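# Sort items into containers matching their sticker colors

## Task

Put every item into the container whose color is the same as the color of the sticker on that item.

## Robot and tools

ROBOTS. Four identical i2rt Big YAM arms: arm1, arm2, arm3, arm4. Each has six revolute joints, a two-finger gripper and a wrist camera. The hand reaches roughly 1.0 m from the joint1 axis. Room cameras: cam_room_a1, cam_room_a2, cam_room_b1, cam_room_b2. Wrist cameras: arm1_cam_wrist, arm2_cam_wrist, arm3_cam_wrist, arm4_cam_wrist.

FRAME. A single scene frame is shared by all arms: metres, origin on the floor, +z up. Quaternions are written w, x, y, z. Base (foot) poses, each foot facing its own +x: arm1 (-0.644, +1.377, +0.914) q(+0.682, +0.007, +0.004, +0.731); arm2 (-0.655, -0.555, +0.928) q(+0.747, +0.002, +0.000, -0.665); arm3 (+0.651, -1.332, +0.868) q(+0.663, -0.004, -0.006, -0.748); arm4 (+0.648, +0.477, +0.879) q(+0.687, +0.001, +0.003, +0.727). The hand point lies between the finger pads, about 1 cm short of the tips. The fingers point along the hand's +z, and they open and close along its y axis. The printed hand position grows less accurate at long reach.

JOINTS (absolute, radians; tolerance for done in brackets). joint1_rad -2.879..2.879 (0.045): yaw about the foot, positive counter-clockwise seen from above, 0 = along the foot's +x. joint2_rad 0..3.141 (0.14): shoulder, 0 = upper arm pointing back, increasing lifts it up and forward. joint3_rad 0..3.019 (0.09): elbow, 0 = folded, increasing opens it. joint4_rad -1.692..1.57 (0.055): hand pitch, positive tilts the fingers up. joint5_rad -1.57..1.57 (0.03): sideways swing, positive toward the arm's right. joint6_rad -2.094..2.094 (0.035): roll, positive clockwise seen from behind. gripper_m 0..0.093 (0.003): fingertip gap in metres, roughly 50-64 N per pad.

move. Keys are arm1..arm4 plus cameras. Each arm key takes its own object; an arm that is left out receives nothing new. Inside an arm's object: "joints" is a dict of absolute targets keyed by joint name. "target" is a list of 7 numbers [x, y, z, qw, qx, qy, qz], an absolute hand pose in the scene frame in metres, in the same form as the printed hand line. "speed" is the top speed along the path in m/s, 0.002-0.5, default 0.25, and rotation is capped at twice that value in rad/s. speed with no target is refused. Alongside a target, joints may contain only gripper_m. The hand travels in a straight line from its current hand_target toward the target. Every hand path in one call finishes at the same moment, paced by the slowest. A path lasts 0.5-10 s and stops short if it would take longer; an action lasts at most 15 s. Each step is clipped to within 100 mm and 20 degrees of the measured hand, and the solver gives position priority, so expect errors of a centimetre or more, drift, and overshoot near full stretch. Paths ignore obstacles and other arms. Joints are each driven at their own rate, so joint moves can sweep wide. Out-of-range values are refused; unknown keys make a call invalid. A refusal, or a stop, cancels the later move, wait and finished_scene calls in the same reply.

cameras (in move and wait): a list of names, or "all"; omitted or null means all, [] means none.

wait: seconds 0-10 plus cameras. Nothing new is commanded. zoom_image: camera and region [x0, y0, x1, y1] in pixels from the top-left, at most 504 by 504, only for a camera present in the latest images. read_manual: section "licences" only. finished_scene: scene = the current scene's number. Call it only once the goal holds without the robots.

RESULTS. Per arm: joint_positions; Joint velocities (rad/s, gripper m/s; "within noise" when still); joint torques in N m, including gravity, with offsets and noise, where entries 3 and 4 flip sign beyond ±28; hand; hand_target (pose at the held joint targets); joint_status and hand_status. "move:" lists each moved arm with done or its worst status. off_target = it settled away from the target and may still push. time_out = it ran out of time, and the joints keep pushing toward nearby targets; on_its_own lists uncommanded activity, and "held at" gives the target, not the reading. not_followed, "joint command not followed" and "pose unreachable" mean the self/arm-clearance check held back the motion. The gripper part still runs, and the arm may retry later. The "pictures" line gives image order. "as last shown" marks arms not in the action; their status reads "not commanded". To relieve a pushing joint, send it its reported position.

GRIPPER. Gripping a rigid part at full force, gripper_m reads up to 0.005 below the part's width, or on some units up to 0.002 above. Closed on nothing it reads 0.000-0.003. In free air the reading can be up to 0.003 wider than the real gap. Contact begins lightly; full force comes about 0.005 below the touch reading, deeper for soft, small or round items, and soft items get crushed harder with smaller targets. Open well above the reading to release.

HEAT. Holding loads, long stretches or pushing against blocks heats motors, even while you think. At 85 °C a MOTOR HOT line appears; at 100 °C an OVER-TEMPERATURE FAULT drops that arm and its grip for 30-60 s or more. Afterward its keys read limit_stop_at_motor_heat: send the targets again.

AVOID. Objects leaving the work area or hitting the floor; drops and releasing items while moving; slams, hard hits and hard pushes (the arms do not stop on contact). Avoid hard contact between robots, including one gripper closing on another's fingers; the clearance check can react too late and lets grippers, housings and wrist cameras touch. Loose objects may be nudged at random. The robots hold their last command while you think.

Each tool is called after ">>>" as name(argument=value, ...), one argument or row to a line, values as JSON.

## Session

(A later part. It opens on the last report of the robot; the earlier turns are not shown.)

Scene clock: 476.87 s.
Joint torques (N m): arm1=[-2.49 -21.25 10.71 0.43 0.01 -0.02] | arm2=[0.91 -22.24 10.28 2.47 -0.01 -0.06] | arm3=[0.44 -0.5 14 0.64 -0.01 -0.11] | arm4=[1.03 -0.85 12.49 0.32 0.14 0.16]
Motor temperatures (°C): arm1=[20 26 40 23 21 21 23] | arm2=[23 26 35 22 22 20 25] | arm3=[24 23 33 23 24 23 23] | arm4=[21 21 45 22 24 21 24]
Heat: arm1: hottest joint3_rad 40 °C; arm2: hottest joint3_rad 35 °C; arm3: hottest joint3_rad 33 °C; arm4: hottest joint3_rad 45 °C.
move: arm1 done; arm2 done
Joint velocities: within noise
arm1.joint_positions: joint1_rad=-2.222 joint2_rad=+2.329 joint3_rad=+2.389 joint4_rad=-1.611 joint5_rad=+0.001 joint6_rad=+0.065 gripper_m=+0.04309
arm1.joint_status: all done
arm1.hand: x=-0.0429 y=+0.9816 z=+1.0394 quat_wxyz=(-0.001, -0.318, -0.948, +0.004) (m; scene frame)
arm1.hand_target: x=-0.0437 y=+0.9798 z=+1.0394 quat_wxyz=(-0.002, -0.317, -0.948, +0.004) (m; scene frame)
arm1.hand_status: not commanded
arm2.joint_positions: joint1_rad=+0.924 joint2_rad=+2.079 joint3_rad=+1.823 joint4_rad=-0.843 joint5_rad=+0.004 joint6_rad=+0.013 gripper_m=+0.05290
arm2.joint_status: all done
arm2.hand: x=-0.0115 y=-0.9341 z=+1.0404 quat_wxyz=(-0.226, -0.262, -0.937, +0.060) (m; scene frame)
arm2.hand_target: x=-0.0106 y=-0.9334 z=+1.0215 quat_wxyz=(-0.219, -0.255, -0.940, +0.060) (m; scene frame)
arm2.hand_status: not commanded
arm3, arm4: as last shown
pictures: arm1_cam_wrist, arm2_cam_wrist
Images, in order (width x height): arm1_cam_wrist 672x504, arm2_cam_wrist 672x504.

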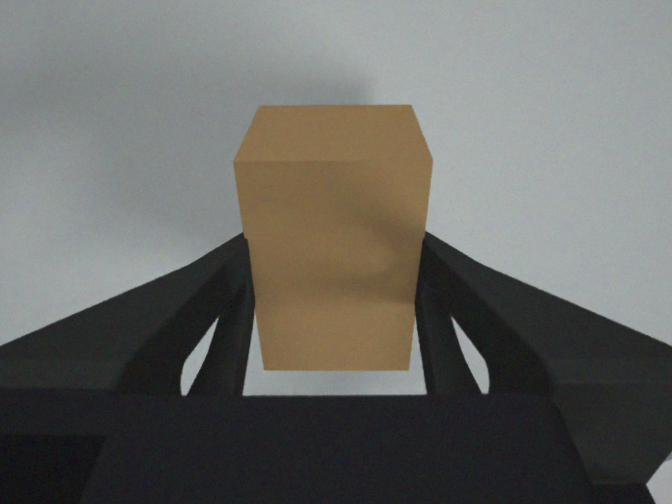

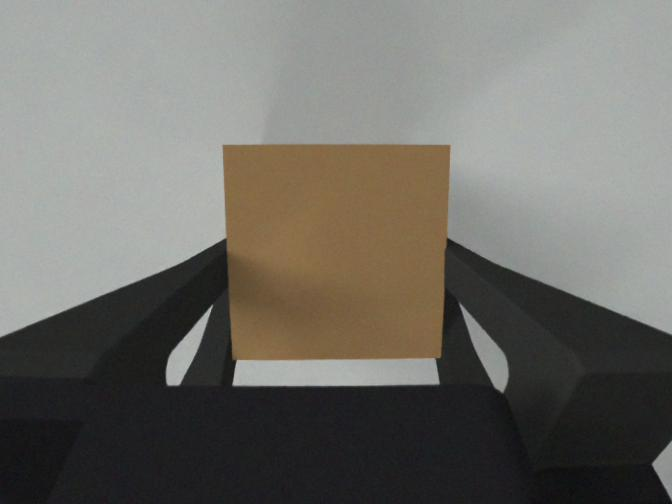

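>>> move(
  arm1={"joints": {"joint3_rad": 2.381, "joint4_rad": -1.612}},
  arm2={"joints": {"joint3_rad": 1.805, "joint4_rad": -0.815}},
  cameras=[],
)

>>> move(
  arm1={"joints": {"joint3_rad": 2.373, "joint4_rad": -1.612}},
  arm2={"joints": {"joint3_rad": 1.797, "joint4_rad": -0.807}},
  cameras=["arm1_cam_wrist","arm2_cam_wrist"],
)

Scene clock: 483.23 s.
Joint torques (N m): arm1=[-2.02 -21.13 10.71 0.4 -0.03 -0.02] | arm2=[0.91 -22.07 10.03 2.44 0 -0.05] | arm3=[0.44 -0.44 13.98 0.64 -0.01 -0.11] | arm4=[1.03 -0.79 12.52 0.34 0.11 0.17]
Motor temperatures (°C): arm1=[20 26 40 23 21 21 23] | arm2=[23 27 35 22 22 20 25] | arm3=[24 23 34 23 24 23 23] | arm4=[21 21 46 22 24 21 24]
Heat: arm1: hottest joint3_rad 40 °C; arm2: hottest joint3_rad 35 °C; arm3: hottest joint3_rad 34 °C; arm4: hottest joint3_rad 46 °C.
move: arm1 done; arm2 done
Joint velocities: within noise
arm1.joint_positions: joint1_rad=-2.222 joint2_rad=+2.329 joint3_rad=+2.378 joint4_rad=-1.611 joint5_rad=+0.001 joint6_rad=+0.065 gripper_m=+0.04309
arm1.joint_status: all done
arm1.hand: x=-0.0450 y=+0.9829 z=+1.0354 quat_wxyz=(+0.004, -0.318, -0.948, +0.003) (m; scene frame)
arm1.hand_target: x=-0.0456 y=+0.9811 z=+1.0355 quat_wxyz=(+0.003, -0.317, -0.948, +0.003) (m; scene frame)
arm1.hand_status: not commanded
arm2.joint_positions: joint1_rad=+0.924 joint2_rad=+2.079 joint3_rad=+1.818 joint4_rad=-0.833 joint5_rad=+0.004 joint6_rad=+0.013 gripper_m=+0.05290
arm2.joint_status: all done
arm2.hand: x=-0.0110 y=-0.9344 z=+1.0391 quat_wxyz=(-0.228, -0.261, -0.936, +0.061) (m; scene frame)
arm2.hand_target: x=-0.0113 y=-0.9330 z=+1.0185 quat_wxyz=(-0.220, -0.255, -0.940, +0.060) (m; scene frame)
arm2.hand_status: not commanded
arm3: as last shown
arm4.joint_positions: joint1_rad=-0.003 joint2_rad=+0.632 joint3_rad=+0.826 joint4_rad=-1.279 joint5_rad=-0.001 joint6_rad=-0.011 gripper_m=+0.09400
arm4.joint_status: not commanded
arm4.hand: x=+0.6362 y=+0.7239 z=+1.1435 quat_wxyz=(-0.163, +0.708, -0.664, -0.175) (m; scene frame)
arm4.hand_target: x=+0.6356 y=+0.7278 z=+1.1664 quat_wxyz=(-0.175, +0.702, -0.664, -0.189) (m; scene frame)
arm4.hand_status: not commanded
pictures: none
No camera images: "cameras" was empty.

Scene clock: 483.77 s.
Joint torques (N m): arm1=[-2.43 -20.84 10.47 0.53 0 0.02] | arm2=[0.91 -22.3 9.59 2.5 0 -0.04] | arm3=[0.62 -0.44 13.98 0.69 -0.01 -0.1] | arm4=[0.67 -0.91 12.42 0.34 0.12 0.14]
Motor temperatures (°C): arm1=[20 26 40 23 21 21 23] | arm2=[23 27 35 22 22 20 25] | arm3=[24 23 34 23 24 23 23] | arm4=[21 21 46 22 24 21 24]
Heat: arm1: hottest joint3_rad 40 °C; arm2: hottest joint3_rad 35 °C; arm3: hottest joint3_rad 34 °C; arm4: hottest joint3_rad 46 °C.
move: arm1 done; arm2 done
Joint velocities: within noise
arm1.joint_positions: joint1_rad=-2.222 joint2_rad=+2.329 joint3_rad=+2.371 joint4_rad=-1.611 joint5_rad=+0.001 joint6_rad=+0.065 gripper_m=+0.04309
arm1.joint_status: all done
arm1.hand: x=-0.0464 y=+0.9839 z=+1.0326 quat_wxyz=(+0.007, -0.318, -0.948, +0.002) (m; scene frame)
arm1.hand_target: x=-0.0472 y=+0.9821 z=+1.0325 quat_wxyz=(+0.007, -0.317, -0.948, +0.002) (m; scene frame)
arm1.hand_status: not commanded
arm2.joint_positions: joint1_rad=+0.924 joint2_rad=+2.079 joint3_rad=+1.816 joint4_rad=-0.827 joint5_rad=+0.004 joint6_rad=+0.013 gripper_m=+0.05290
arm2.joint_status: all done
arm2.hand: x=-0.0105 y=-0.9347 z=+1.0387 quat_wxyz=(-0.230, -0.261, -0.936, +0.061) (m; scene frame)
arm2.hand_target: x=-0.0120 y=-0.9326 z=+1.0158 quat_wxyz=(-0.220, -0.255, -0.940, +0.060) (m; scene frame)
arm2.hand_status: not commanded
arm3.joint_positions: joint1_rad=+0.011 joint2_rad=+0.629 joint3_rad=+0.821 joint4_rad=-1.283 joint5_rad=+0.001 joint6_rad=+0.005 gripper_m=+0.09400
arm3.joint_status: not commanded
arm3.hand: x=+0.6232 y=-1.5705 z=+1.1340 quat_wxyz=(-0.164, -0.724, -0.645, +0.181) (m; scene frame)
arm3.hand_target: x=+0.6201 y=-1.5756 z=+1.1589 quat_wxyz=(-0.177, -0.722, -0.639, +0.198) (m; scene frame)
arm3.hand_status: not commanded
arm4: as last shown
pictures: arm1_cam_wrist, arm2_cam_wrist
Images, in order (width x height): arm1_cam_wrist 672x504, arm2_cam_wrist 672x504.

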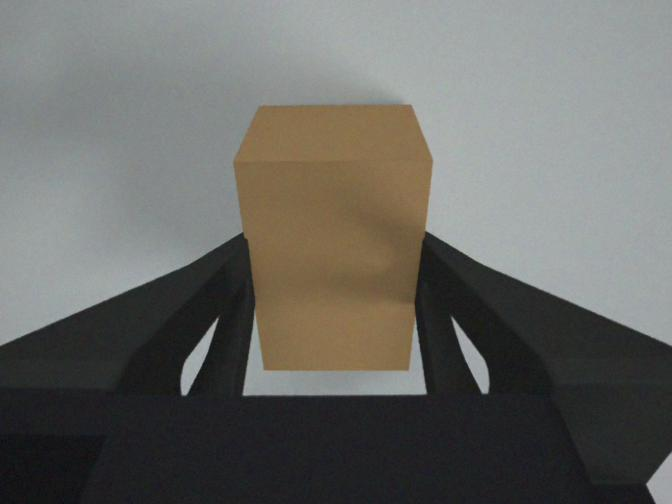

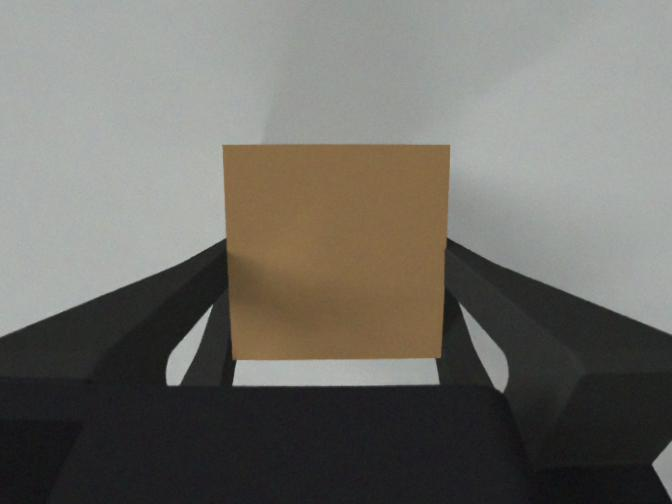

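>>> move(
  arm1={"joints": {"joint3_rad": 2.363, "joint4_rad": -1.604}},
  arm2={"joints": {"gripper_m": 0.078}},
  cameras=["arm2_cam_wrist"],
)

>>> move(
  arm1={"joints": {"joint3_rad": 2.353, "joint4_rad": -1.596}},
  cameras=["arm1_cam_wrist"],
)

Scene clock: 489.10 s.
Joint torques (N m): arm1=[-1.61 -21.01 10.1 0.73 0.03 -0.02] | arm2=[0.79 -22.48 9.96 2.4 -0.01 -0.05] | arm3=[0.56 -0.44 13.96 0.69 0 -0.1] | arm4=[0.73 -1.44 12.38 0.38 0.1 0.13]
Motor temperatures (°C): arm1=[20 26 40 23 21 21 23] | arm2=[23 27 35 22 22 20 25] | arm3=[24 23 34 23 24 23 23] | arm4=[21 21 46 22 24 21 24]
Heat: arm1: hottest joint3_rad 40 °C; arm2: hottest joint3_rad 35 °C; arm3: hottest joint3_rad 34 °C; arm4: hottest joint3_rad 46 °C.
move: arm1 done; arm2 done
Joint velocities: within noise
arm1.joint_positions: joint1_rad=-2.222 joint2_rad=+2.329 joint3_rad=+2.367 joint4_rad=-1.611 joint5_rad=+0.001 joint6_rad=+0.065 gripper_m=+0.04309
arm1.joint_status: all done
arm1.hand: x=-0.0471 y=+0.9843 z=+1.0313 quat_wxyz=(+0.009, -0.318, -0.948, +0.002) (m; scene frame)
arm1.hand_target: x=-0.0475 y=+0.9823 z=+1.0288 quat_wxyz=(+0.008, -0.317, -0.948, +0.001) (m; scene frame)
arm1.hand_status: not commanded
arm2.joint_positions: joint1_rad=+0.924 joint2_rad=+2.079 joint3_rad=+1.811 joint4_rad=-0.825 joint5_rad=+0.004 joint6_rad=+0.013 gripper_m=+0.07794
arm2.joint_status: all done
arm2.hand: x=-0.0113 y=-0.9342 z=+1.0366 quat_wxyz=(-0.229, -0.261, -0.936, +0.061) (m; scene frame)
arm2.hand_target: x=-0.0121 y=-0.9325 z=+1.0157 quat_wxyz=(-0.220, -0.256, -0.940, +0.060) (m; scene frame)
arm2.hand_status: not commanded
arm3, arm4: as last shown
pictures: arm2_cam_wrist
Images, in order (width x height): arm2_cam_wrist 672x504.

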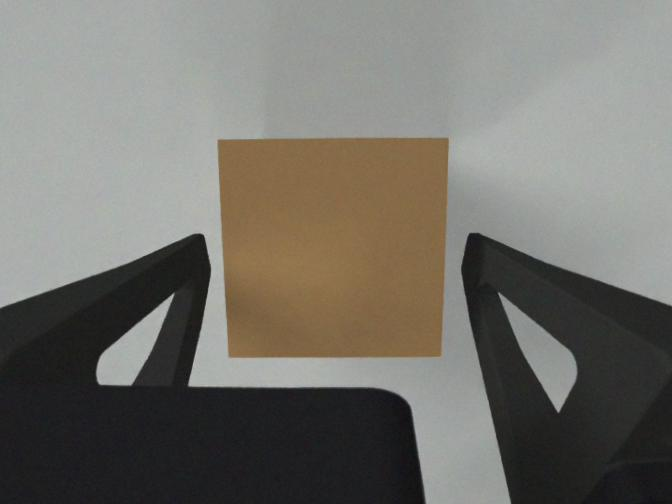

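Scene clock: 489.50 s.
Joint torques (N m): arm1=[-1.9 -21.71 9.36 0.96 0.02 0.01] | arm2=[0.91 -22.18 9.95 2.41 -0.01 -0.05] | arm3=[0.56 -0.5 13.97 0.65 0 -0.11] | arm4=[1.03 -1.14 12.41 0.39 0.13 0.13]
Motor temperatures (°C): arm1=[20 26 40 23 21 21 23] | arm2=[23 27 35 22 22 20 25] | arm3=[24 23 34 23 24 23 23] | arm4=[21 21 46 22 24 21 24]
Heat: arm1: hottest joint3_rad 40 °C; arm2: hottest joint3_rad 35 °C; arm3: hottest joint3_rad 34 °C; arm4: hottest joint3_rad 46 °C.
move: arm1 done
Joint velocities: within noise
arm1.joint_positions: joint1_rad=-2.222 joint2_rad=+2.329 joint3_rad=+2.365 joint4_rad=-1.610 joint5_rad=+0.001 joint6_rad=+0.065 gripper_m=+0.04309
arm1.joint_status: all done
arm1.hand: x=-0.0473 y=+0.9844 z=+1.0305 quat_wxyz=(+0.010, -0.318, -0.948, +0.001) (m; scene frame)
arm1.hand_target: x=-0.0479 y=+0.9825 z=+1.0248 quat_wxyz=(+0.009, -0.317, -0.948, +0.001) (m; scene frame)
arm1.hand_status: not commanded
arm2, arm3, arm4: as last shown
pictures: arm1_cam_wrist
Images, in order (width x height): arm1_cam_wrist 672x504.

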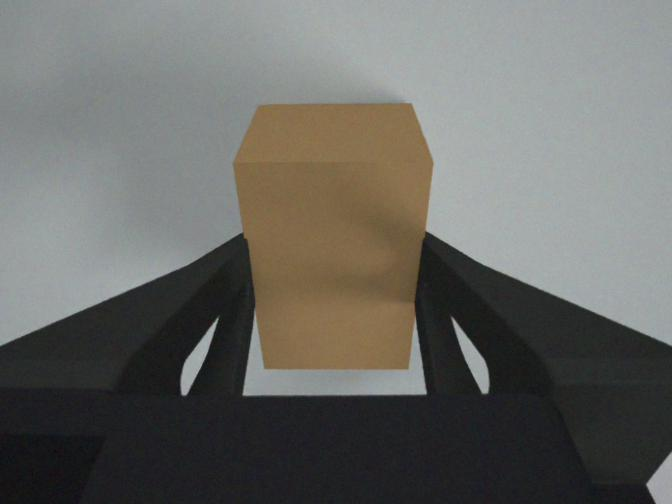

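>>> move(
  arm1={"joints": {"gripper_m": 0.068}},
  arm2={"target": [-0.065, -0.903, 1.155, 0.2285, 0.2548, 0.9376, -0.0621], "speed": 0.1},
  cameras=["arm1_cam_wrist","arm2_cam_wrist"],
)

Scene clock: 496.43 s.
Joint torques (N m): arm1=[-1.73 -21.3 10.66 0.9 0.01 -0.02] | arm2=[0.73 -22.12 10.63 1.18 -0.03 -0.06] | arm3=[0.62 -0.44 13.98 0.66 0 -0.11] | arm4=[1.03 -1.03 12.34 0.4 0.13 0.17]
Motor temperatures (°C): arm1=[20 26 39 23 21 21 23] | arm2=[23 27 35 22 22 20 25] | arm3=[24 23 34 23 24 23 23] | arm4=[21 21 47 22 24 21 24]
Heat: arm1: hottest joint3_rad 39 °C; arm2: hottest joint3_rad 35 °C; arm3: hottest joint3_rad 34 °C; arm4: hottest joint3_rad 47 °C.
move: arm1 done; arm2 done
Joint velocities: within noise
arm1.joint_positions: joint1_rad=-2.222 joint2_rad=+2.329 joint3_rad=+2.351 joint4_rad=-1.607 joint5_rad=+0.001 joint6_rad=+0.065 gripper_m=+0.06796
arm1.joint_status: all done
arm1.hand: x=-0.0495 y=+0.9859 z=+1.0251 quat_wxyz=(+0.015, -0.318, -0.948, +0.000) (m; scene frame)
arm1.hand_target: x=-0.0478 y=+0.9825 z=+1.0249 quat_wxyz=(+0.009, -0.317, -0.948, +0.001) (m; scene frame)
arm1.hand_status: not commanded
arm2.joint_positions: joint1_rad=+0.924 joint2_rad=+1.855 joint3_rad=+1.779 joint4_rad=-0.999 joint5_rad=+0.004 joint6_rad=+0.012 gripper_m=+0.07794
arm2.joint_status: not commanded
arm2.hand: x=-0.0598 y=-0.9063 z=+1.1577 quat_wxyz=(-0.237, -0.260, -0.934, +0.063) (m; scene frame)
arm2.hand_target: x=-0.0650 y=-0.9031 z=+1.1550 quat_wxyz=(-0.228, -0.255, -0.938, +0.062) (m; scene frame)
arm2.hand_status: done (0.007 m and 1.3 deg from the pose sent, 0.134 m and 0.8 deg at the start)
arm3, arm4: as last shown
pictures: arm1_cam_wrist, arm2_cam_wrist
Images, in order (width x height): arm1_cam_wrist 672x504, arm2_cam_wrist 672x504.

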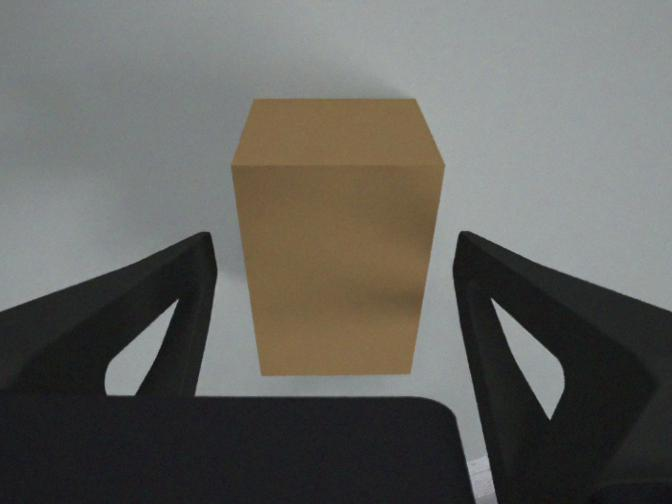

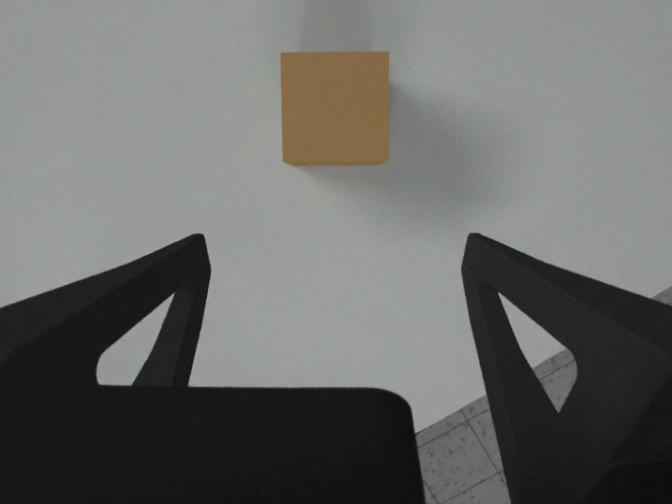

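>>> move(
  arm1={"joints": {"joint2_rad": 2.30, "joint3_rad": 2.43, "joint4_rad": -1.68}},
  arm2={"target": [-0.2, -0.823, 1.18, 0.2285, 0.2548, 0.9376, -0.0621], "speed": 0.2},
  cameras=["arm1_cam_wrist"],
)

>>> move(
  arm1={"joints": {"joint2_rad": 2.235, "joint3_rad": 2.40, "joint4_rad": -1.69}},
  arm2={"target": [-0.4, -0.706, 1.185, 0.2285, 0.2548, 0.9376, -0.0621], "speed": 0.2},
  cameras=["arm1_cam_wrist"],
)

Scene clock: 507.40 s.
Joint torques (N m): arm1=[-2.37 -23.18 15.49 -0.1 0.02 -0.01] | arm2=[0.85 -14.15 10.36 2.1 0.01 -0.04] | arm3=[0.5 -0.56 13.98 0.68 -0.01 -0.11] | arm4=[1.08 -1.03 12.36 0.34 0.12 0.15]
Motor temperatures (°C): arm1=[20 26 38 23 21 21 23] | arm2=[23 28 35 22 22 20 24] | arm3=[24 23 35 23 24 23 23] | arm4=[21 21 48 22 24 21 24]
Heat: arm1: hottest joint3_rad 38 °C; arm2: hottest joint3_rad 35 °C; arm3: hottest joint3_rad 35 °C; arm4: hottest joint3_rad 48 °C.
move: arm1 done; arm2 done
Joint velocities: within noise
arm1.joint_positions: joint1_rad=-2.222 joint2_rad=+2.328 joint3_rad=+2.372 joint4_rad=-1.671 joint5_rad=+0.001 joint6_rad=+0.065 gripper_m=+0.06796
arm1.joint_status: all done
arm1.hand: x=-0.0583 y=+0.9918 z=+1.0341 quat_wxyz=(+0.035, -0.318, -0.947, -0.006) (m; scene frame)
arm1.hand_target: x=-0.0509 y=+0.9849 z=+1.0749 quat_wxyz=(-0.002, -0.317, -0.948, +0.004) (m; scene frame)
arm1.hand_status: not commanded
arm2.joint_positions: joint1_rad=+0.924 joint2_rad=+1.430 joint3_rad=+1.325 joint4_rad=-0.986 joint5_rad=+0.004 joint6_rad=+0.012 gripper_m=+0.07794
arm2.joint_status: not commanded
arm2.hand: x=-0.1994 y=-0.8247 z=+1.1850 quat_wxyz=(-0.230, -0.261, -0.936, +0.061) (m; scene frame)
arm2.hand_target: x=-0.2001 y=-0.8231 z=+1.1799 quat_wxyz=(-0.228, -0.255, -0.938, +0.062) (m; scene frame)
arm2.hand_status: done (0.005 m and 0.8 deg from the pose sent, 0.165 m and 1.3 deg at the start)
arm3, arm4: as last shown
pictures: arm1_cam_wrist
Images, in order (width x height): arm1_cam_wrist 672x504.

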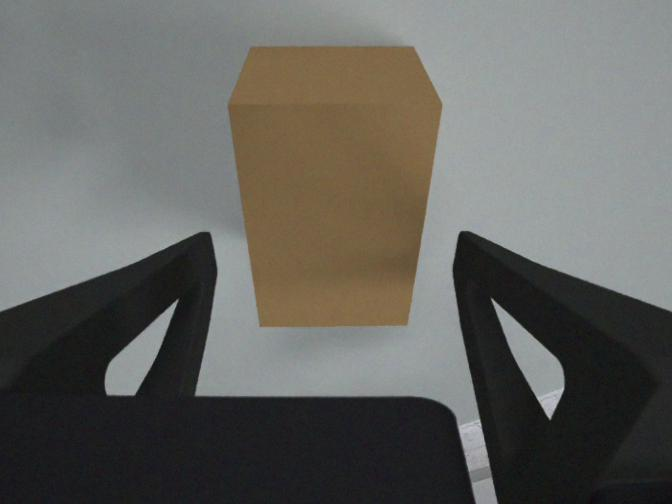

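Scene clock: 509.13 s.
Joint torques (N m): arm1=[-1.96 -20.13 12.96 0.08 0.02 -0.01] | arm2=[1.03 -3.31 10.41 1.16 0.05 -0.04] | arm3=[0.56 -0.5 13.98 0.66 0 -0.09] | arm4=[0.97 -1.03 12.49 0.44 0.13 0.13]
Motor temperatures (°C): arm1=[20 26 39 23 21 21 23] | arm2=[23 27 35 22 22 20 24] | arm3=[24 23 35 23 24 23 23] | arm4=[21 21 48 22 24 21 24]
Heat: arm1: hottest joint3_rad 39 °C; arm2: hottest joint3_rad 35 °C; arm3: hottest joint3_rad 35 °C; arm4: hottest joint3_rad 48 °C.
move: arm1 done; arm2 off_target
Joint velocities: within noise
arm1.joint_positions: joint1_rad=-2.222 joint2_rad=+2.242 joint3_rad=+2.372 joint4_rad=-1.680 joint5_rad=+0.001 joint6_rad=+0.065 gripper_m=+0.06796
arm1.joint_status: all done
arm1.hand: x=-0.0613 y=+0.9942 z=+1.0924 quat_wxyz=(-0.002, -0.318, -0.948, +0.004) (m; scene frame)
arm1.hand_target: x=-0.0602 y=+0.9913 z=+1.1079 quat_wxyz=(-0.014, -0.317, -0.948, +0.007) (m; scene frame)
arm1.hand_status: not commanded
arm2.joint_positions: joint1_rad=+0.924 joint2_rad=+0.781 joint3_rad=+0.875 joint4_rad=-1.155 joint5_rad=+0.004 joint6_rad=+0.012 gripper_m=+0.07794
arm2.joint_status: not commanded
arm2.hand: x=-0.3964 y=-0.7093 z=+1.1950 quat_wxyz=(-0.244, -0.260, -0.932, +0.065) (m; scene frame)
arm2.hand_target: x=-0.4001 y=-0.7061 z=+1.1852 quat_wxyz=(-0.228, -0.255, -0.938, +0.062) (m; scene frame)
arm2.hand_status: off_target (0.011 m and 2.0 deg from the pose sent, 0.233 m and 0.8 deg at the start)
arm3, arm4: as last shown
pictures: arm1_cam_wrist
Images, in order (width x height): arm1_cam_wrist 672x504.

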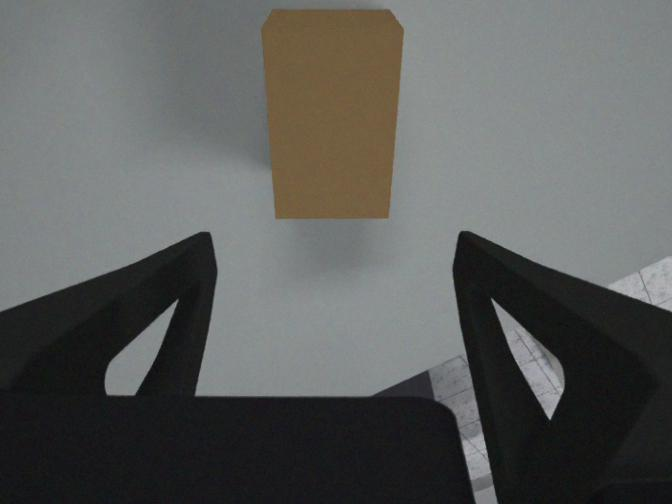

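>>> move(
  arm1={"joints": {"joint2_rad": 1.94, "joint3_rad": 1.88, "joint4_rad": -1.50}},
  arm2={"joints": {"joint2_rad": 0.631, "joint3_rad": 0.875, "joint4_rad": -1.29}},
  arm3={"joints": {"joint1_rad": -1.0}},
  arm4={"joints": {"joint1_rad": 0.45}},
  cameras=[],
)

>>> move(
  arm1={"joints": {"joint2_rad": 1.67, "joint3_rad": 1.50, "joint4_rad": -1.39}},
  arm3={"joints": {"joint1_rad": -1.98}},
  arm4={"joints": {"joint1_rad": 0.9}},
  cameras=[],
)

>>> move(
  arm1={"joints": {"joint2_rad": 1.407, "joint3_rad": 1.19, "joint4_rad": -1.35}},
  arm3={"target": [0.392, -1.18, 1.16, 0.0679, -0.9321, 0.2533, 0.2498], "speed": 0.15},
  arm4={"target": [0.395, 0.643, 1.16, 0.0774, -0.9217, 0.2888, 0.2470], "speed": 0.15},
  cameras=["arm3_cam_wrist", "arm4_cam_wrist", "cam_room_a1", "cam_room_a2"],
)

Scene clock: 520.53 s.
Joint torques (N m): arm1=[-2.43 -16.38 11.12 0.68 0 -0.01] | arm2=[1.03 -0.79 11.29 1.28 0.05 -0.04] | arm3=[0.44 -0.67 14 0.65 0.02 -0.11] | arm4=[0.85 -1.26 12.51 0.36 0.06 0.18]
Motor temperatures (°C): arm1=[20 28 39 23 21 21 23] | arm2=[23 27 35 22 22 20 24] | arm3=[24 23 35 23 24 23 23] | arm4=[21 21 49 22 24 21 24]
Heat: arm1: hottest joint3_rad 39 °C; arm2: hottest joint3_rad 35 °C; arm3: hottest joint3_rad 35 °C; arm4: hottest joint3_rad 49 °C.
move: arm1 done; arm2 done; arm3 done; arm4 done
Joint velocities: within noise
arm1.joint_positions: joint1_rad=-2.222 joint2_rad=+1.940 joint3_rad=+1.872 joint4_rad=-1.512 joint5_rad=+0.001 joint6_rad=+0.065 gripper_m=+0.06796
arm1.joint_status: all done
arm1.hand: x=-0.1396 y=+1.0458 z=+1.0925 quat_wxyz=(+0.012, -0.318, -0.948, +0.000) (m; scene frame)
arm1.hand_target: x=-0.1361 y=+1.0416 z=+1.0958 quat_wxyz=(+0.002, -0.317, -0.948, +0.003) (m; scene frame)
arm1.hand_status: not commanded
arm2.joint_positions: joint1_rad=+0.924 joint2_rad=+0.621 joint3_rad=+0.875 joint4_rad=-1.277 joint5_rad=+0.004 joint6_rad=+0.012 gripper_m=+0.07794
arm2.joint_status: all done
arm2.hand: x=-0.4394 y=-0.6842 z=+1.2204 quat_wxyz=(-0.261, -0.259, -0.927, +0.069) (m; scene frame)
arm2.hand_target: x=-0.4401 y=-0.6830 z=+1.2164 quat_wxyz=(-0.250, -0.253, -0.932, +0.068) (m; scene frame)
arm2.hand_status: not commanded
arm3.joint_positions: joint1_rad=-0.990 joint2_rad=+0.629 joint3_rad=+0.821 joint4_rad=-1.283 joint5_rad=+0.000 joint6_rad=+0.005 gripper_m=+0.09400
arm3.joint_status: all done
arm3.hand: x=+0.4317 y=-1.4360 z=+1.1319 quat_wxyz=(-0.061, -0.946, -0.217, +0.232) (m; scene frame)
arm3.hand_target: x=+0.4254 y=-1.4359 z=+1.1567 quat_wxyz=(-0.064, -0.941, -0.214, +0.253) (m; scene frame)
arm3.hand_status: not commanded
arm4.joint_positions: joint1_rad=+0.447 joint2_rad=+0.632 joint3_rad=+0.826 joint4_rad=-1.279 joint5_rad=+0.000 joint6_rad=-0.011 gripper_m=+0.09400
arm4.joint_status: all done
arm4.hand: x=+0.5309 y=+0.6940 z=+1.1441 quat_wxyz=(-0.121, +0.838, -0.490, -0.208) (m; scene frame)
arm4.hand_target: x=+0.5285 y=+0.6970 z=+1.1670 quat_wxyz=(-0.129, +0.832, -0.491, -0.224) (m; scene frame)
arm4.hand_status: not commanded
pictures: none
No camera images: "cameras" was empty.

Scene clock: 522.03 s.
Joint torques (N m): arm1=[-2.14 -11.87 10.73 0.8 0.02 -0.05] | arm2=[1.03 -0.79 11.29 1.25 0.04 -0.02] | arm3=[0.44 -0.79 14.01 0.61 0.02 -0.11] | arm4=[1.03 -1.08 12.45 0.32 0.08 0.12]
Motor temperatures (°C): arm1=[20 28 39 23 21 21 23] | arm2=[23 27 35 22 22 20 24] | arm3=[24 23 35 23 24 23 23] | arm4=[21 21 49 22 24 21 24]
Heat: arm1: hottest joint3_rad 39 °C; arm2: hottest joint3_rad 35 °C; arm3: hottest joint3_rad 35 °C; arm4: hottest joint3_rad 49 °C.
move: arm1 done; arm3 done; arm4 done
Joint velocities: within noise
arm1.joint_positions: joint1_rad=-2.222 joint2_rad=+1.660 joint3_rad=+1.496 joint4_rad=-1.401 joint5_rad=+0.001 joint6_rad=+0.065 gripper_m=+0.06796
arm1.joint_status: all done
arm1.hand: x=-0.2224 y=+1.1004 z=+1.1002 quat_wxyz=(+0.005, -0.318, -0.948, +0.002) (m; scene frame)
arm1.hand_target: x=-0.2194 y=+1.0968 z=+1.0969 quat_wxyz=(+0.003, -0.317, -0.948, +0.003) (m; scene frame)
arm1.hand_status: not commanded
arm2: as last shown
arm3.joint_positions: joint1_rad=-1.970 joint2_rad=+0.629 joint3_rad=+0.821 joint4_rad=-1.283 joint5_rad=+0.000 joint6_rad=+0.005 gripper_m=+0.09402
arm3.joint_status: all done
arm3.hand: x=+0.4390 y=-1.2064 z=+1.1288 quat_wxyz=(+0.054, -0.939, +0.254, +0.228) (m; scene frame)
arm3.hand_target: x=+0.4353 y=-1.2009 z=+1.1535 quat_wxyz=(+0.062, -0.933, +0.255, +0.248) (m; scene frame)
arm3.hand_status: not commanded
arm4.joint_positions: joint1_rad=+0.897 joint2_rad=+0.632 joint3_rad=+0.826 joint4_rad=-1.279 joint5_rad=+0.000 joint6_rad=-0.011 gripper_m=+0.09400
arm4.joint_status: all done
arm4.hand: x=+0.4488 y=+0.6210 z=+1.1448 quat_wxyz=(-0.072, +0.926, -0.290, -0.230) (m; scene frame)
arm4.hand_target: x=+0.4454 y=+0.6228 z=+1.1676 quat_wxyz=(-0.076, +0.920, -0.293, -0.249) (m; scene frame)
arm4.hand_status: not commanded
pictures: none
No camera images: "cameras" was empty.

Scene clock: 523.17 s.
Joint torques (N m): arm1=[-1.85 -8.18 10.35 0.46 -0.02 -0.02] | arm2=[0.97 -0.85 11.3 1.26 0.05 -0.03] | arm3=[2.32 -2.96 14.31 1.46 0.13 0.02] | arm4=[1.9 -3.25 13 1.36 0.23 0.19]
Motor temperatures (°C): arm1=[20 28 39 23 21 21 23] | arm2=[23 27 35 22 22 20 24] | arm3=[24 23 35 23 24 23 23] | arm4=[21 21 49 22 24 21 24]
Heat: arm1: hottest joint3_rad 39 °C; arm2: hottest joint3_rad 35 °C; arm3: hottest joint3_rad 35 °C; arm4: hottest joint3_rad 49 °C.
move: arm1 done; arm3 off_target; arm4 off_target
Joint velocities: within noise
arm1.joint_positions: joint1_rad=-2.222 joint2_rad=+1.399 joint3_rad=+1.189 joint4_rad=-1.355 joint5_rad=+0.001 joint6_rad=+0.065 gripper_m=+0.06796
arm1.joint_status: all done
arm1.hand: x=-0.3081 y=+1.1568 z=+1.0979 quat_wxyz=(+0.005, -0.318, -0.948, +0.002) (m; scene frame)
arm1.hand_target: x=-0.3069 y=+1.1548 z=+1.0952 quat_wxyz=(+0.006, -0.317, -0.948, +0.002) (m; scene frame)
arm1.hand_status: not commanded
arm2: as last shown
arm3.joint_positions: joint1_rad=-1.969 joint2_rad=+0.763 joint3_rad=+0.878 joint4_rad=-1.224 joint5_rad=+0.020 joint6_rad=+0.010 gripper_m=+0.09402
arm3.joint_status: not commanded
arm3.hand: x=+0.4059 y=-1.1837 z=+1.1305 quat_wxyz=(+0.061, -0.939, +0.258, +0.217) (m; scene frame)
arm3.hand_target: x=+0.3934 y=-1.1807 z=+1.1598 quat_wxyz=(+0.067, -0.932, +0.253, +0.250) (m; scene frame)
arm3.hand_status: off_target (0.033 m and 4.0 deg from the pose sent, 0.062 m and 3.1 deg at the start)
arm4.joint_positions: joint1_rad=+0.951 joint2_rad=+0.778 joint3_rad=+0.850 joint4_rad=-1.193 joint5_rad=+0.025 joint6_rad=+0.027 gripper_m=+0.09400
arm4.joint_status: not commanded
arm4.hand: x=+0.4085 y=+0.6359 z=+1.1306 quat_wxyz=(-0.069, +0.931, -0.287, -0.213) (m; scene frame)
arm4.hand_target: x=+0.3964 y=+0.6421 z=+1.1599 quat_wxyz=(-0.077, +0.922, -0.289, -0.247) (m; scene frame)
arm4.hand_status: off_target (0.033 m and 4.1 deg from the pose sent, 0.060 m and 2.1 deg at the start)
pictures: arm3_cam_wrist, arm4_cam_wrist, cam_room_a1, cam_room_a2
Images, in order (width x height): arm3_cam_wrist 672x504, arm4_cam_wrist 672x504, cam_room_a1 672x504, cam_room_a2 672x504.

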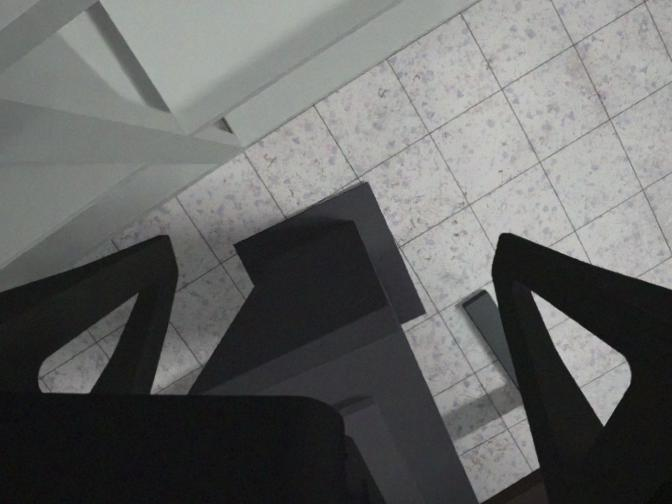

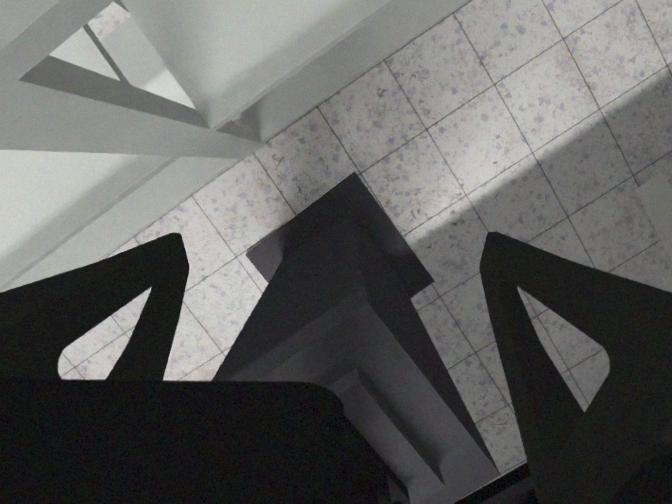

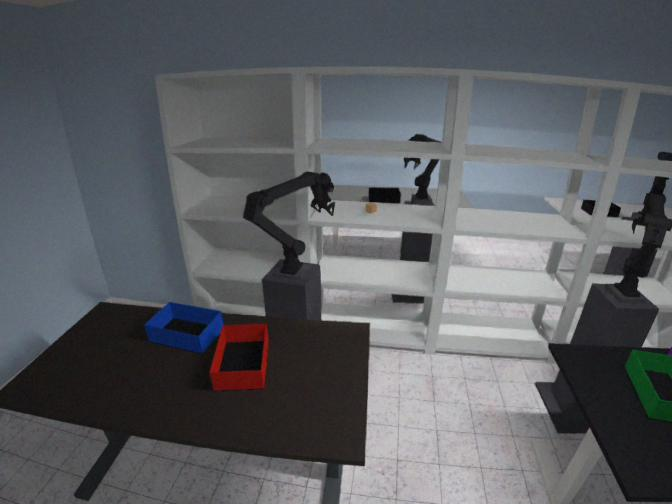

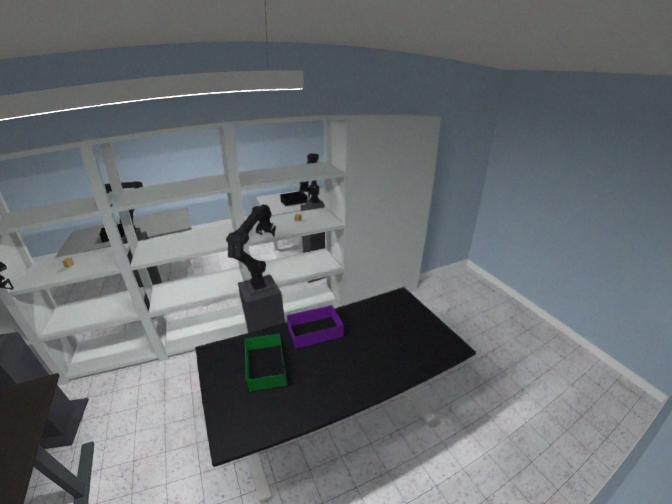

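>>> move(
  arm1={"joints": {"joint2_rad": 1.12, "joint3_rad": 1.095, "joint4_rad": -1.546}},
  arm3={"target": [0.2, -1.063, 1.165, 0.0679, -0.9321, 0.2533, 0.2498], "speed": 0.2},
  arm4={"target": [0.2, 0.792, 1.165, 0.0774, -0.9217, 0.2888, 0.2470], "speed": 0.2},
  cameras=[],
)

>>> move(
  arm3={"target": [0.08, -0.991, 1.16, 0.0679, -0.9321, 0.2533, 0.2498], "speed": 0.15},
  arm4={"target": [0.075, 0.885, 1.16, 0.0774, -0.9217, 0.2888, 0.2470], "speed": 0.15},
  cameras=["arm3_cam_wrist", "arm4_cam_wrist"],
)

Scene clock: 533.73 s.
Joint torques (N m): arm1=[-2.2 -3.02 12.26 0.32 -0.02 -0.04] | arm2=[0.97 -0.73 11.28 1.29 0.05 -0.03] | arm3=[1.03 -12.81 14.15 1.29 -0.06 -0.12] | arm4=[0.56 -13.86 12.77 1.1 -0.02 -0.09]
Motor temperatures (°C): arm1=[20 27 38 23 21 21 22] | arm2=[23 26 36 22 22 20 24] | arm3=[24 23 35 23 24 23 23] | arm4=[21 21 47 22 24 21 24]
Heat: arm1: hottest joint3_rad 38 °C; arm2: hottest joint3_rad 36 °C; arm3: hottest joint3_rad 35 °C; arm4: hottest joint3_rad 47 °C.
move: arm1 done; arm3 off_target; arm4 off_target
Joint velocities: within noise
arm1.joint_positions: joint1_rad=-2.222 joint2_rad=+1.111 joint3_rad=+1.077 joint4_rad=-1.539 joint5_rad=+0.001 joint6_rad=+0.065 gripper_m=+0.06796
arm1.joint_status: all done
arm1.hand: x=-0.3934 y=+1.2135 z=+1.1509 quat_wxyz=(+0.009, -0.318, -0.948, +0.001) (m; scene frame)
arm1.hand_target: x=-0.3904 y=+1.2106 z=+1.1554 quat_wxyz=(+0.008, -0.317, -0.948, +0.001) (m; scene frame)
arm1.hand_status: not commanded
arm2: as last shown
arm3.joint_positions: joint1_rad=-1.969 joint2_rad=+1.370 joint3_rad=+1.315 joint4_rad=-1.043 joint5_rad=+0.015 joint6_rad=+0.006 gripper_m=+0.09402
arm3.joint_status: not commanded
arm3.hand: x=+0.2127 y=-1.0740 z=+1.1391 quat_wxyz=(+0.060, -0.939, +0.256, +0.223) (m; scene frame)
arm3.hand_target: x=+0.2013 y=-1.0638 z=+1.1651 quat_wxyz=(+0.068, -0.932, +0.253, +0.250) (m; scene frame)
arm3.hand_status: off_target (0.031 m and 3.3 deg from the pose sent, 0.241 m and 4.0 deg at the start)
arm4.joint_positions: joint1_rad=+0.915 joint2_rad=+1.436 joint3_rad=+1.350 joint4_rad=-1.014 joint5_rad=+0.009 joint6_rad=+0.011 gripper_m=+0.09400
arm4.joint_status: not commanded
arm4.hand: x=+0.2125 y=+0.7792 z=+1.1431 quat_wxyz=(-0.070, +0.927, -0.294, -0.223) (m; scene frame)
arm4.hand_target: x=+0.2012 y=+0.7913 z=+1.1651 quat_wxyz=(-0.078, +0.922, -0.289, -0.247) (m; scene frame)
arm4.hand_status: off_target (0.028 m and 3.0 deg from the pose sent, 0.263 m and 4.1 deg at the start)
pictures: none
No camera images: "cameras" was empty.

Scene clock: 535.43 s.
Joint torques (N m): arm1=[-2.49 -3.37 12.12 0.12 -0.01 0.02] | arm2=[1.08 -0.85 11.29 1.29 0.05 -0.03] | arm3=[0.73 -19.02 14.53 0.55 -0.07 -0.13] | arm4=[0.15 -20.13 13.15 0.31 -0.04 -0.08]
Motor temperatures (°C): arm1=[20 27 38 23 21 21 22] | arm2=[23 26 36 22 22 20 24] | arm3=[24 23 35 23 24 23 23] | arm4=[21 22 47 22 24 21 24]
Heat: arm1: hottest joint3_rad 38 °C; arm2: hottest joint3_rad 36 °C; arm3: hottest joint3_rad 35 °C; arm4: hottest joint3_rad 47 °C.
move: arm3 off_target; arm4 off_target
Joint velocities: within noise
arm1, arm2: as last shown
arm3.joint_positions: joint1_rad=-1.969 joint2_rad=+1.736 joint3_rad=+1.737 joint4_rad=-1.078 joint5_rad=+0.013 joint6_rad=+0.003 gripper_m=+0.09402
arm3.joint_status: not commanded
arm3.hand: x=+0.0881 y=-1.0031 z=+1.1390 quat_wxyz=(+0.062, -0.937, +0.253, +0.232) (m; scene frame)
arm3.hand_target: x=+0.0810 y=-0.9917 z=+1.1601 quat_wxyz=(+0.068, -0.932, +0.253, +0.250) (m; scene frame)
arm3.hand_status: off_target (0.026 m and 2.2 deg from the pose sent, 0.158 m and 3.3 deg at the start)
arm4.joint_positions: joint1_rad=+0.907 joint2_rad=+1.849 joint3_rad=+1.867 joint4_rad=-1.088 joint5_rad=+0.005 joint6_rad=+0.004 gripper_m=+0.09400
arm4.joint_status: not commanded
arm4.hand: x=+0.0826 y=+0.8738 z=+1.1479 quat_wxyz=(-0.074, +0.923, -0.293, -0.238) (m; scene frame)
arm4.hand_target: x=+0.0757 y=+0.8846 z=+1.1600 quat_wxyz=(-0.078, +0.921, -0.289, -0.248) (m; scene frame)
arm4.hand_status: off_target (0.018 m and 1.3 deg from the pose sent, 0.174 m and 3.0 deg at the start)
pictures: arm3_cam_wrist, arm4_cam_wrist
Images, in order (width x height): arm3_cam_wrist 672x504, arm4_cam_wrist 672x504.

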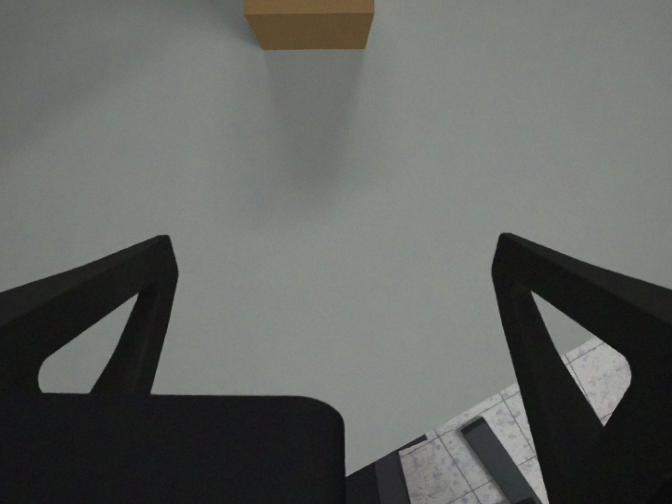

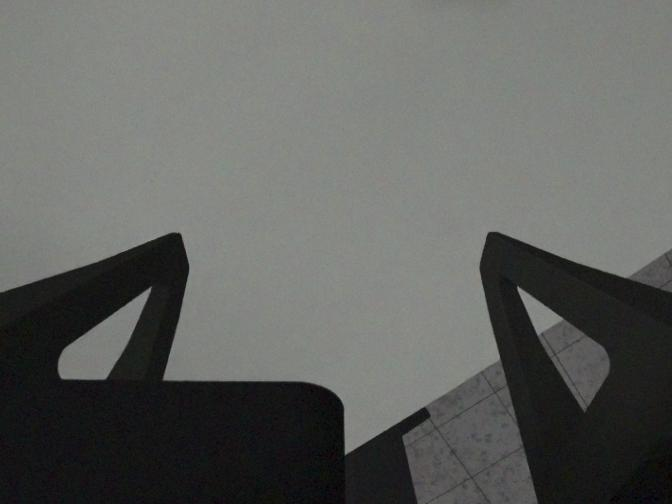

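>>> move(
  arm3={"target": [0.008, -0.966, 1.135, 0.0679, -0.9321, 0.2533, 0.2498], "speed": 0.12},
  arm4={"target": [-0.007, 0.973, 1.14, 0.1085, -0.8911, 0.2982, 0.3243], "speed": 0.15},
  cameras=["arm3_cam_wrist", "arm4_cam_wrist"],
)

Scene clock: 563.13 s.
Joint torques (N m): arm1=[-2.2 -3.43 12.15 0.28 0 -0.02] | arm2=[1.08 -0.79 11.3 1.26 0.05 -0.03] | arm3=[2.37 -21.89 14.43 0.58 0.12 0.03] | arm4=[0.38 -23.88 13.26 1.42 0.1 0.01]
Motor temperatures (°C): arm1=[20 26 39 23 21 21 22] | arm2=[23 25 36 22 22 20 24] | arm3=[24 23 36 23 24 23 23] | arm4=[21 23 45 22 24 21 24]
Heat: arm1: hottest joint3_rad 39 °C; arm2: hottest joint3_rad 36 °C; arm3: hottest joint3_rad 36 °C; arm4: hottest joint3_rad 45 °C.
move: arm3 off_target; arm4 off_target
Joint velocities: within noise
arm1, arm2: as last shown
arm3.joint_positions: joint1_rad=-1.969 joint2_rad=+1.952 joint3_rad=+1.993 joint4_rad=-1.113 joint5_rad=+0.019 joint6_rad=+0.007 gripper_m=+0.09402
arm3.joint_status: not commanded
arm3.hand: x=+0.0231 y=-0.9651 z=+1.1179 quat_wxyz=(+0.065, -0.936, +0.256, +0.234) (m; scene frame)
arm3.hand_target: x=+0.0090 y=-0.9667 z=+1.1350 quat_wxyz=(+0.068, -0.932, +0.253, +0.250) (m; scene frame)
arm3.hand_status: off_target (0.023 m and 1.9 deg from the pose sent, 0.088 m and 2.2 deg at the start)
arm4.joint_positions: joint1_rad=+0.875 joint2_rad=+2.108 joint3_rad=+2.169 joint4_rad=-0.973 joint5_rad=+0.005 joint6_rad=+0.004 gripper_m=+0.09400
arm4.joint_status: not commanded
arm4.hand: x=+0.0030 y=+0.9598 z=+1.1302 quat_wxyz=(-0.101, +0.897, -0.300, -0.308) (m; scene frame)
arm4.hand_target: x=-0.0058 y=+0.9723 z=+1.1400 quat_wxyz=(-0.109, +0.891, -0.298, -0.325) (m; scene frame)
arm4.hand_status: off_target (0.019 m and 2.2 deg from the pose sent, 0.134 m and 11.4 deg at the start)
pictures: arm3_cam_wrist, arm4_cam_wrist
Images, in order (width x height): arm3_cam_wrist 672x504, arm4_cam_wrist 672x504.

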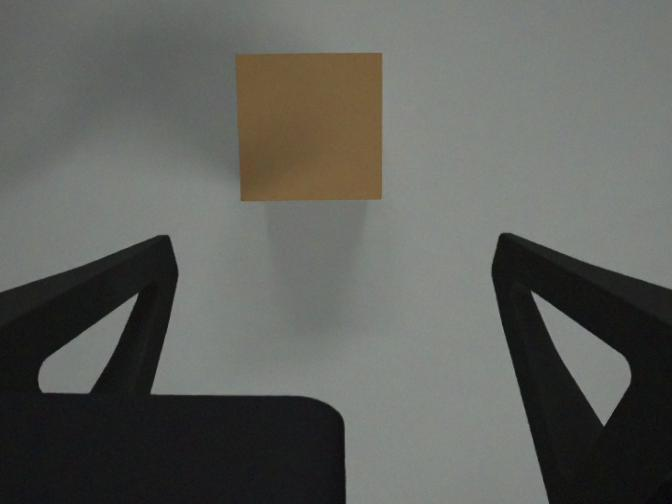

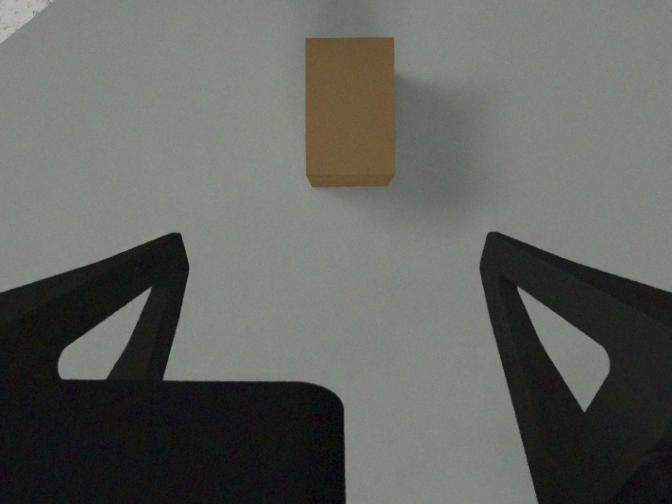

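>>> zoom_image(
  camera="arm4_cam_wrist",
  region=[280, 20, 420, 200],
)

Scaled by 2.800.

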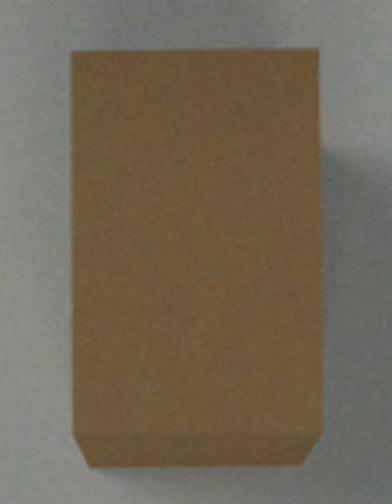

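>>> move(
  arm3={"target": [-0.011, -0.966, 1.092, 0.0679, -0.9321, 0.2533, 0.2498], "speed": 0.1},
  arm4={"target": [-0.034, 0.997, 1.095, 0.1068, -0.8927, 0.2935, 0.3249], "speed": 0.1},
  cameras=["arm3_cam_wrist", "arm4_cam_wrist"],
)

Scene clock: 602.13 s.
Joint torques (N m): arm1=[-1.67 -3.84 11.95 0.1 0 -0.01] | arm2=[1.03 -0.79 11.29 1.25 0.05 -0.03] | arm3=[2.49 -23.12 11.92 1.58 0.12 0.02] | arm4=[0.09 -26.11 13.27 1.24 -0.03 -0.1]
Motor temperatures (°C): arm1=[20 25 39 23 21 21 22] | arm2=[23 25 36 22 22 20 23] | arm3=[24 26 40 23 24 23 23] | arm4=[21 27 45 22 24 21 24]
Heat: arm1: hottest joint3_rad 39 °C; arm2: hottest joint3_rad 36 °C; arm3: hottest joint3_rad 40 °C; arm4: hottest joint3_rad 45 °C.
move: arm3 off_target; arm4 off_target
Joint velocities: within noise
arm1, arm2: as last shown
arm3.joint_positions: joint1_rad=-1.957 joint2_rad=+2.007 joint3_rad=+1.993 joint4_rad=-1.054 joint5_rad=+0.025 joint6_rad=+0.018 gripper_m=+0.09402
arm3.joint_status: not commanded
arm3.hand: x=+0.0030 y=-0.9632 z=+1.0859 quat_wxyz=(+0.066, -0.935, +0.256, +0.236) (m; scene frame)
arm3.hand_target: x=-0.0106 y=-0.9665 z=+1.0920 quat_wxyz=(+0.068, -0.932, +0.253, +0.250) (m; scene frame)
arm3.hand_status: off_target (0.015 m and 1.7 deg from the pose sent, 0.043 m and 1.9 deg at the start)
arm4.joint_positions: joint1_rad=+0.871 joint2_rad=+2.246 joint3_rad=+2.280 joint4_rad=-0.951 joint5_rad=-0.001 joint6_rad=-0.002 gripper_m=+0.09400
arm4.joint_status: not commanded
arm4.hand: x=-0.0255 y=+0.9837 z=+1.0819 quat_wxyz=(-0.099, +0.898, -0.299, -0.306) (m; scene frame)
arm4.hand_target: x=-0.0327 y=+0.9962 z=+1.0950 quat_wxyz=(-0.107, +0.893, -0.293, -0.325) (m; scene frame)
arm4.hand_status: off_target (0.021 m and 2.5 deg from the pose sent, 0.063 m and 2.2 deg at the start)
pictures: arm3_cam_wrist, arm4_cam_wrist
Images, in order (width x height): arm3_cam_wrist 672x504, arm4_cam_wrist 672x504.

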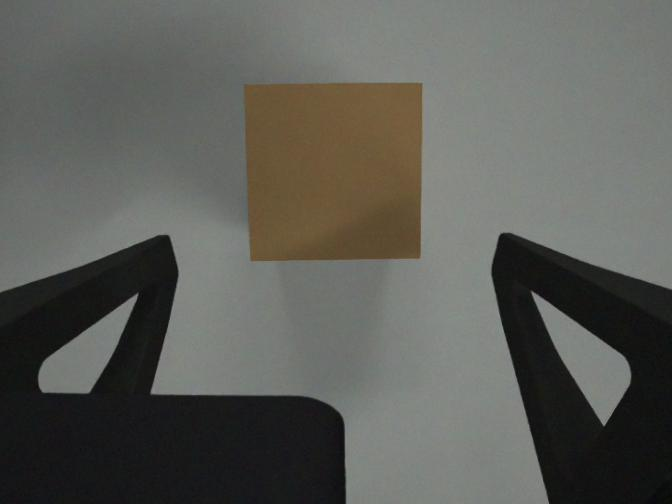

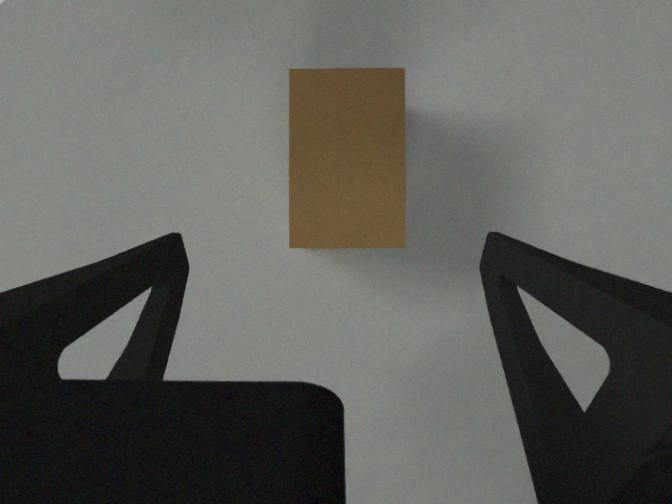

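>>> move(
  arm3={"target": [-0.031, -0.956, 1.043, 0.0679, -0.9321, 0.2533, 0.2498], "speed": 0.1},
  arm4={"target": [-0.055, 1.0185, 1.048, 0.1068, -0.8927, 0.2935, 0.3249], "speed": 0.1},
  cameras=["arm3_cam_wrist", "arm4_cam_wrist"],
)

Scene clock: 612.90 s.
Joint torques (N m): arm1=[-2.02 -3.49 12.14 0.08 -0.01 0] | arm2=[1.03 -0.85 11.32 1.31 0.05 -0.02] | arm3=[2.49 -24.23 11.82 1.57 0.13 0.02] | arm4=[0.32 -27.22 13.22 1.16 -0.04 -0.1]
Motor temperatures (°C): arm1=[20 25 39 23 21 21 22] | arm2=[23 25 36 22 22 20 23] | arm3=[24 26 39 23 24 23 23] | arm4=[21 27 47 22 24 21 24]
Heat: arm1: hottest joint3_rad 39 °C; arm2: hottest joint3_rad 36 °C; arm3: hottest joint3_rad 39 °C; arm4: hottest joint3_rad 47 °C.
move: arm3 off_target; arm4 off_target
Joint velocities: within noise
arm1, arm2: as last shown
arm3.joint_positions: joint1_rad=-1.957 joint2_rad=+2.090 joint3_rad=+1.993 joint4_rad=-0.975 joint5_rad=+0.026 joint6_rad=+0.019 gripper_m=+0.09402
arm3.joint_status: not commanded
arm3.hand: x=-0.0168 y=-0.9529 z=+1.0341 quat_wxyz=(+0.065, -0.935, +0.257, +0.234) (m; scene frame)
arm3.hand_target: x=-0.0305 y=-0.9565 z=+1.0432 quat_wxyz=(+0.068, -0.932, +0.253, +0.250) (m; scene frame)
arm3.hand_status: off_target (0.017 m and 1.9 deg from the pose sent, 0.055 m and 1.7 deg at the start)
arm4.joint_positions: joint1_rad=+0.865 joint2_rad=+2.373 joint3_rad=+2.391 joint4_rad=-0.928 joint5_rad=-0.005 joint6_rad=-0.006 gripper_m=+0.09400
arm4.joint_status: not commanded
arm4.hand: x=-0.0479 y=+1.0060 z=+1.0383 quat_wxyz=(-0.100, +0.897, -0.299, -0.310) (m; scene frame)
arm4.hand_target: x=-0.0540 y=+1.0177 z=+1.0480 quat_wxyz=(-0.107, +0.892, -0.293, -0.326) (m; scene frame)
arm4.hand_status: off_target (0.017 m and 2.1 deg from the pose sent, 0.057 m and 2.5 deg at the start)
pictures: arm3_cam_wrist, arm4_cam_wrist
Images, in order (width x height): arm3_cam_wrist 672x504, arm4_cam_wrist 672x504.

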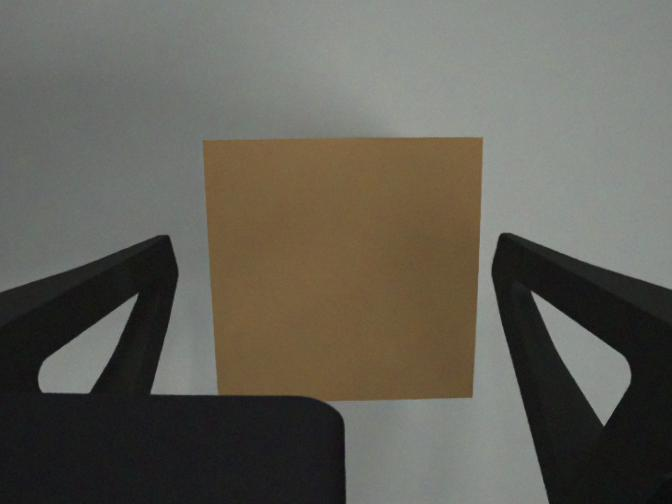

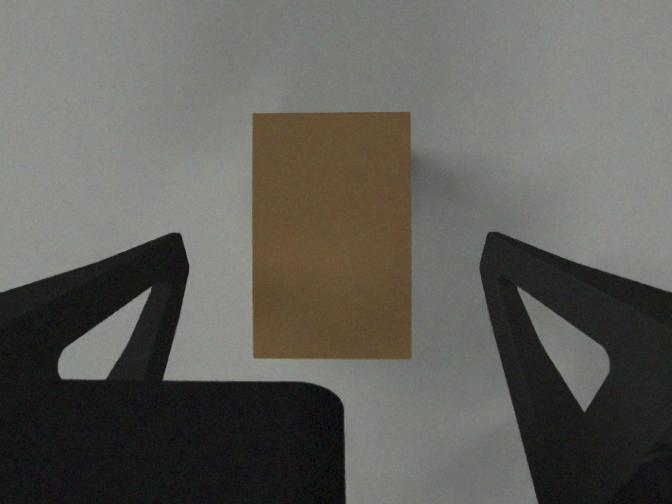

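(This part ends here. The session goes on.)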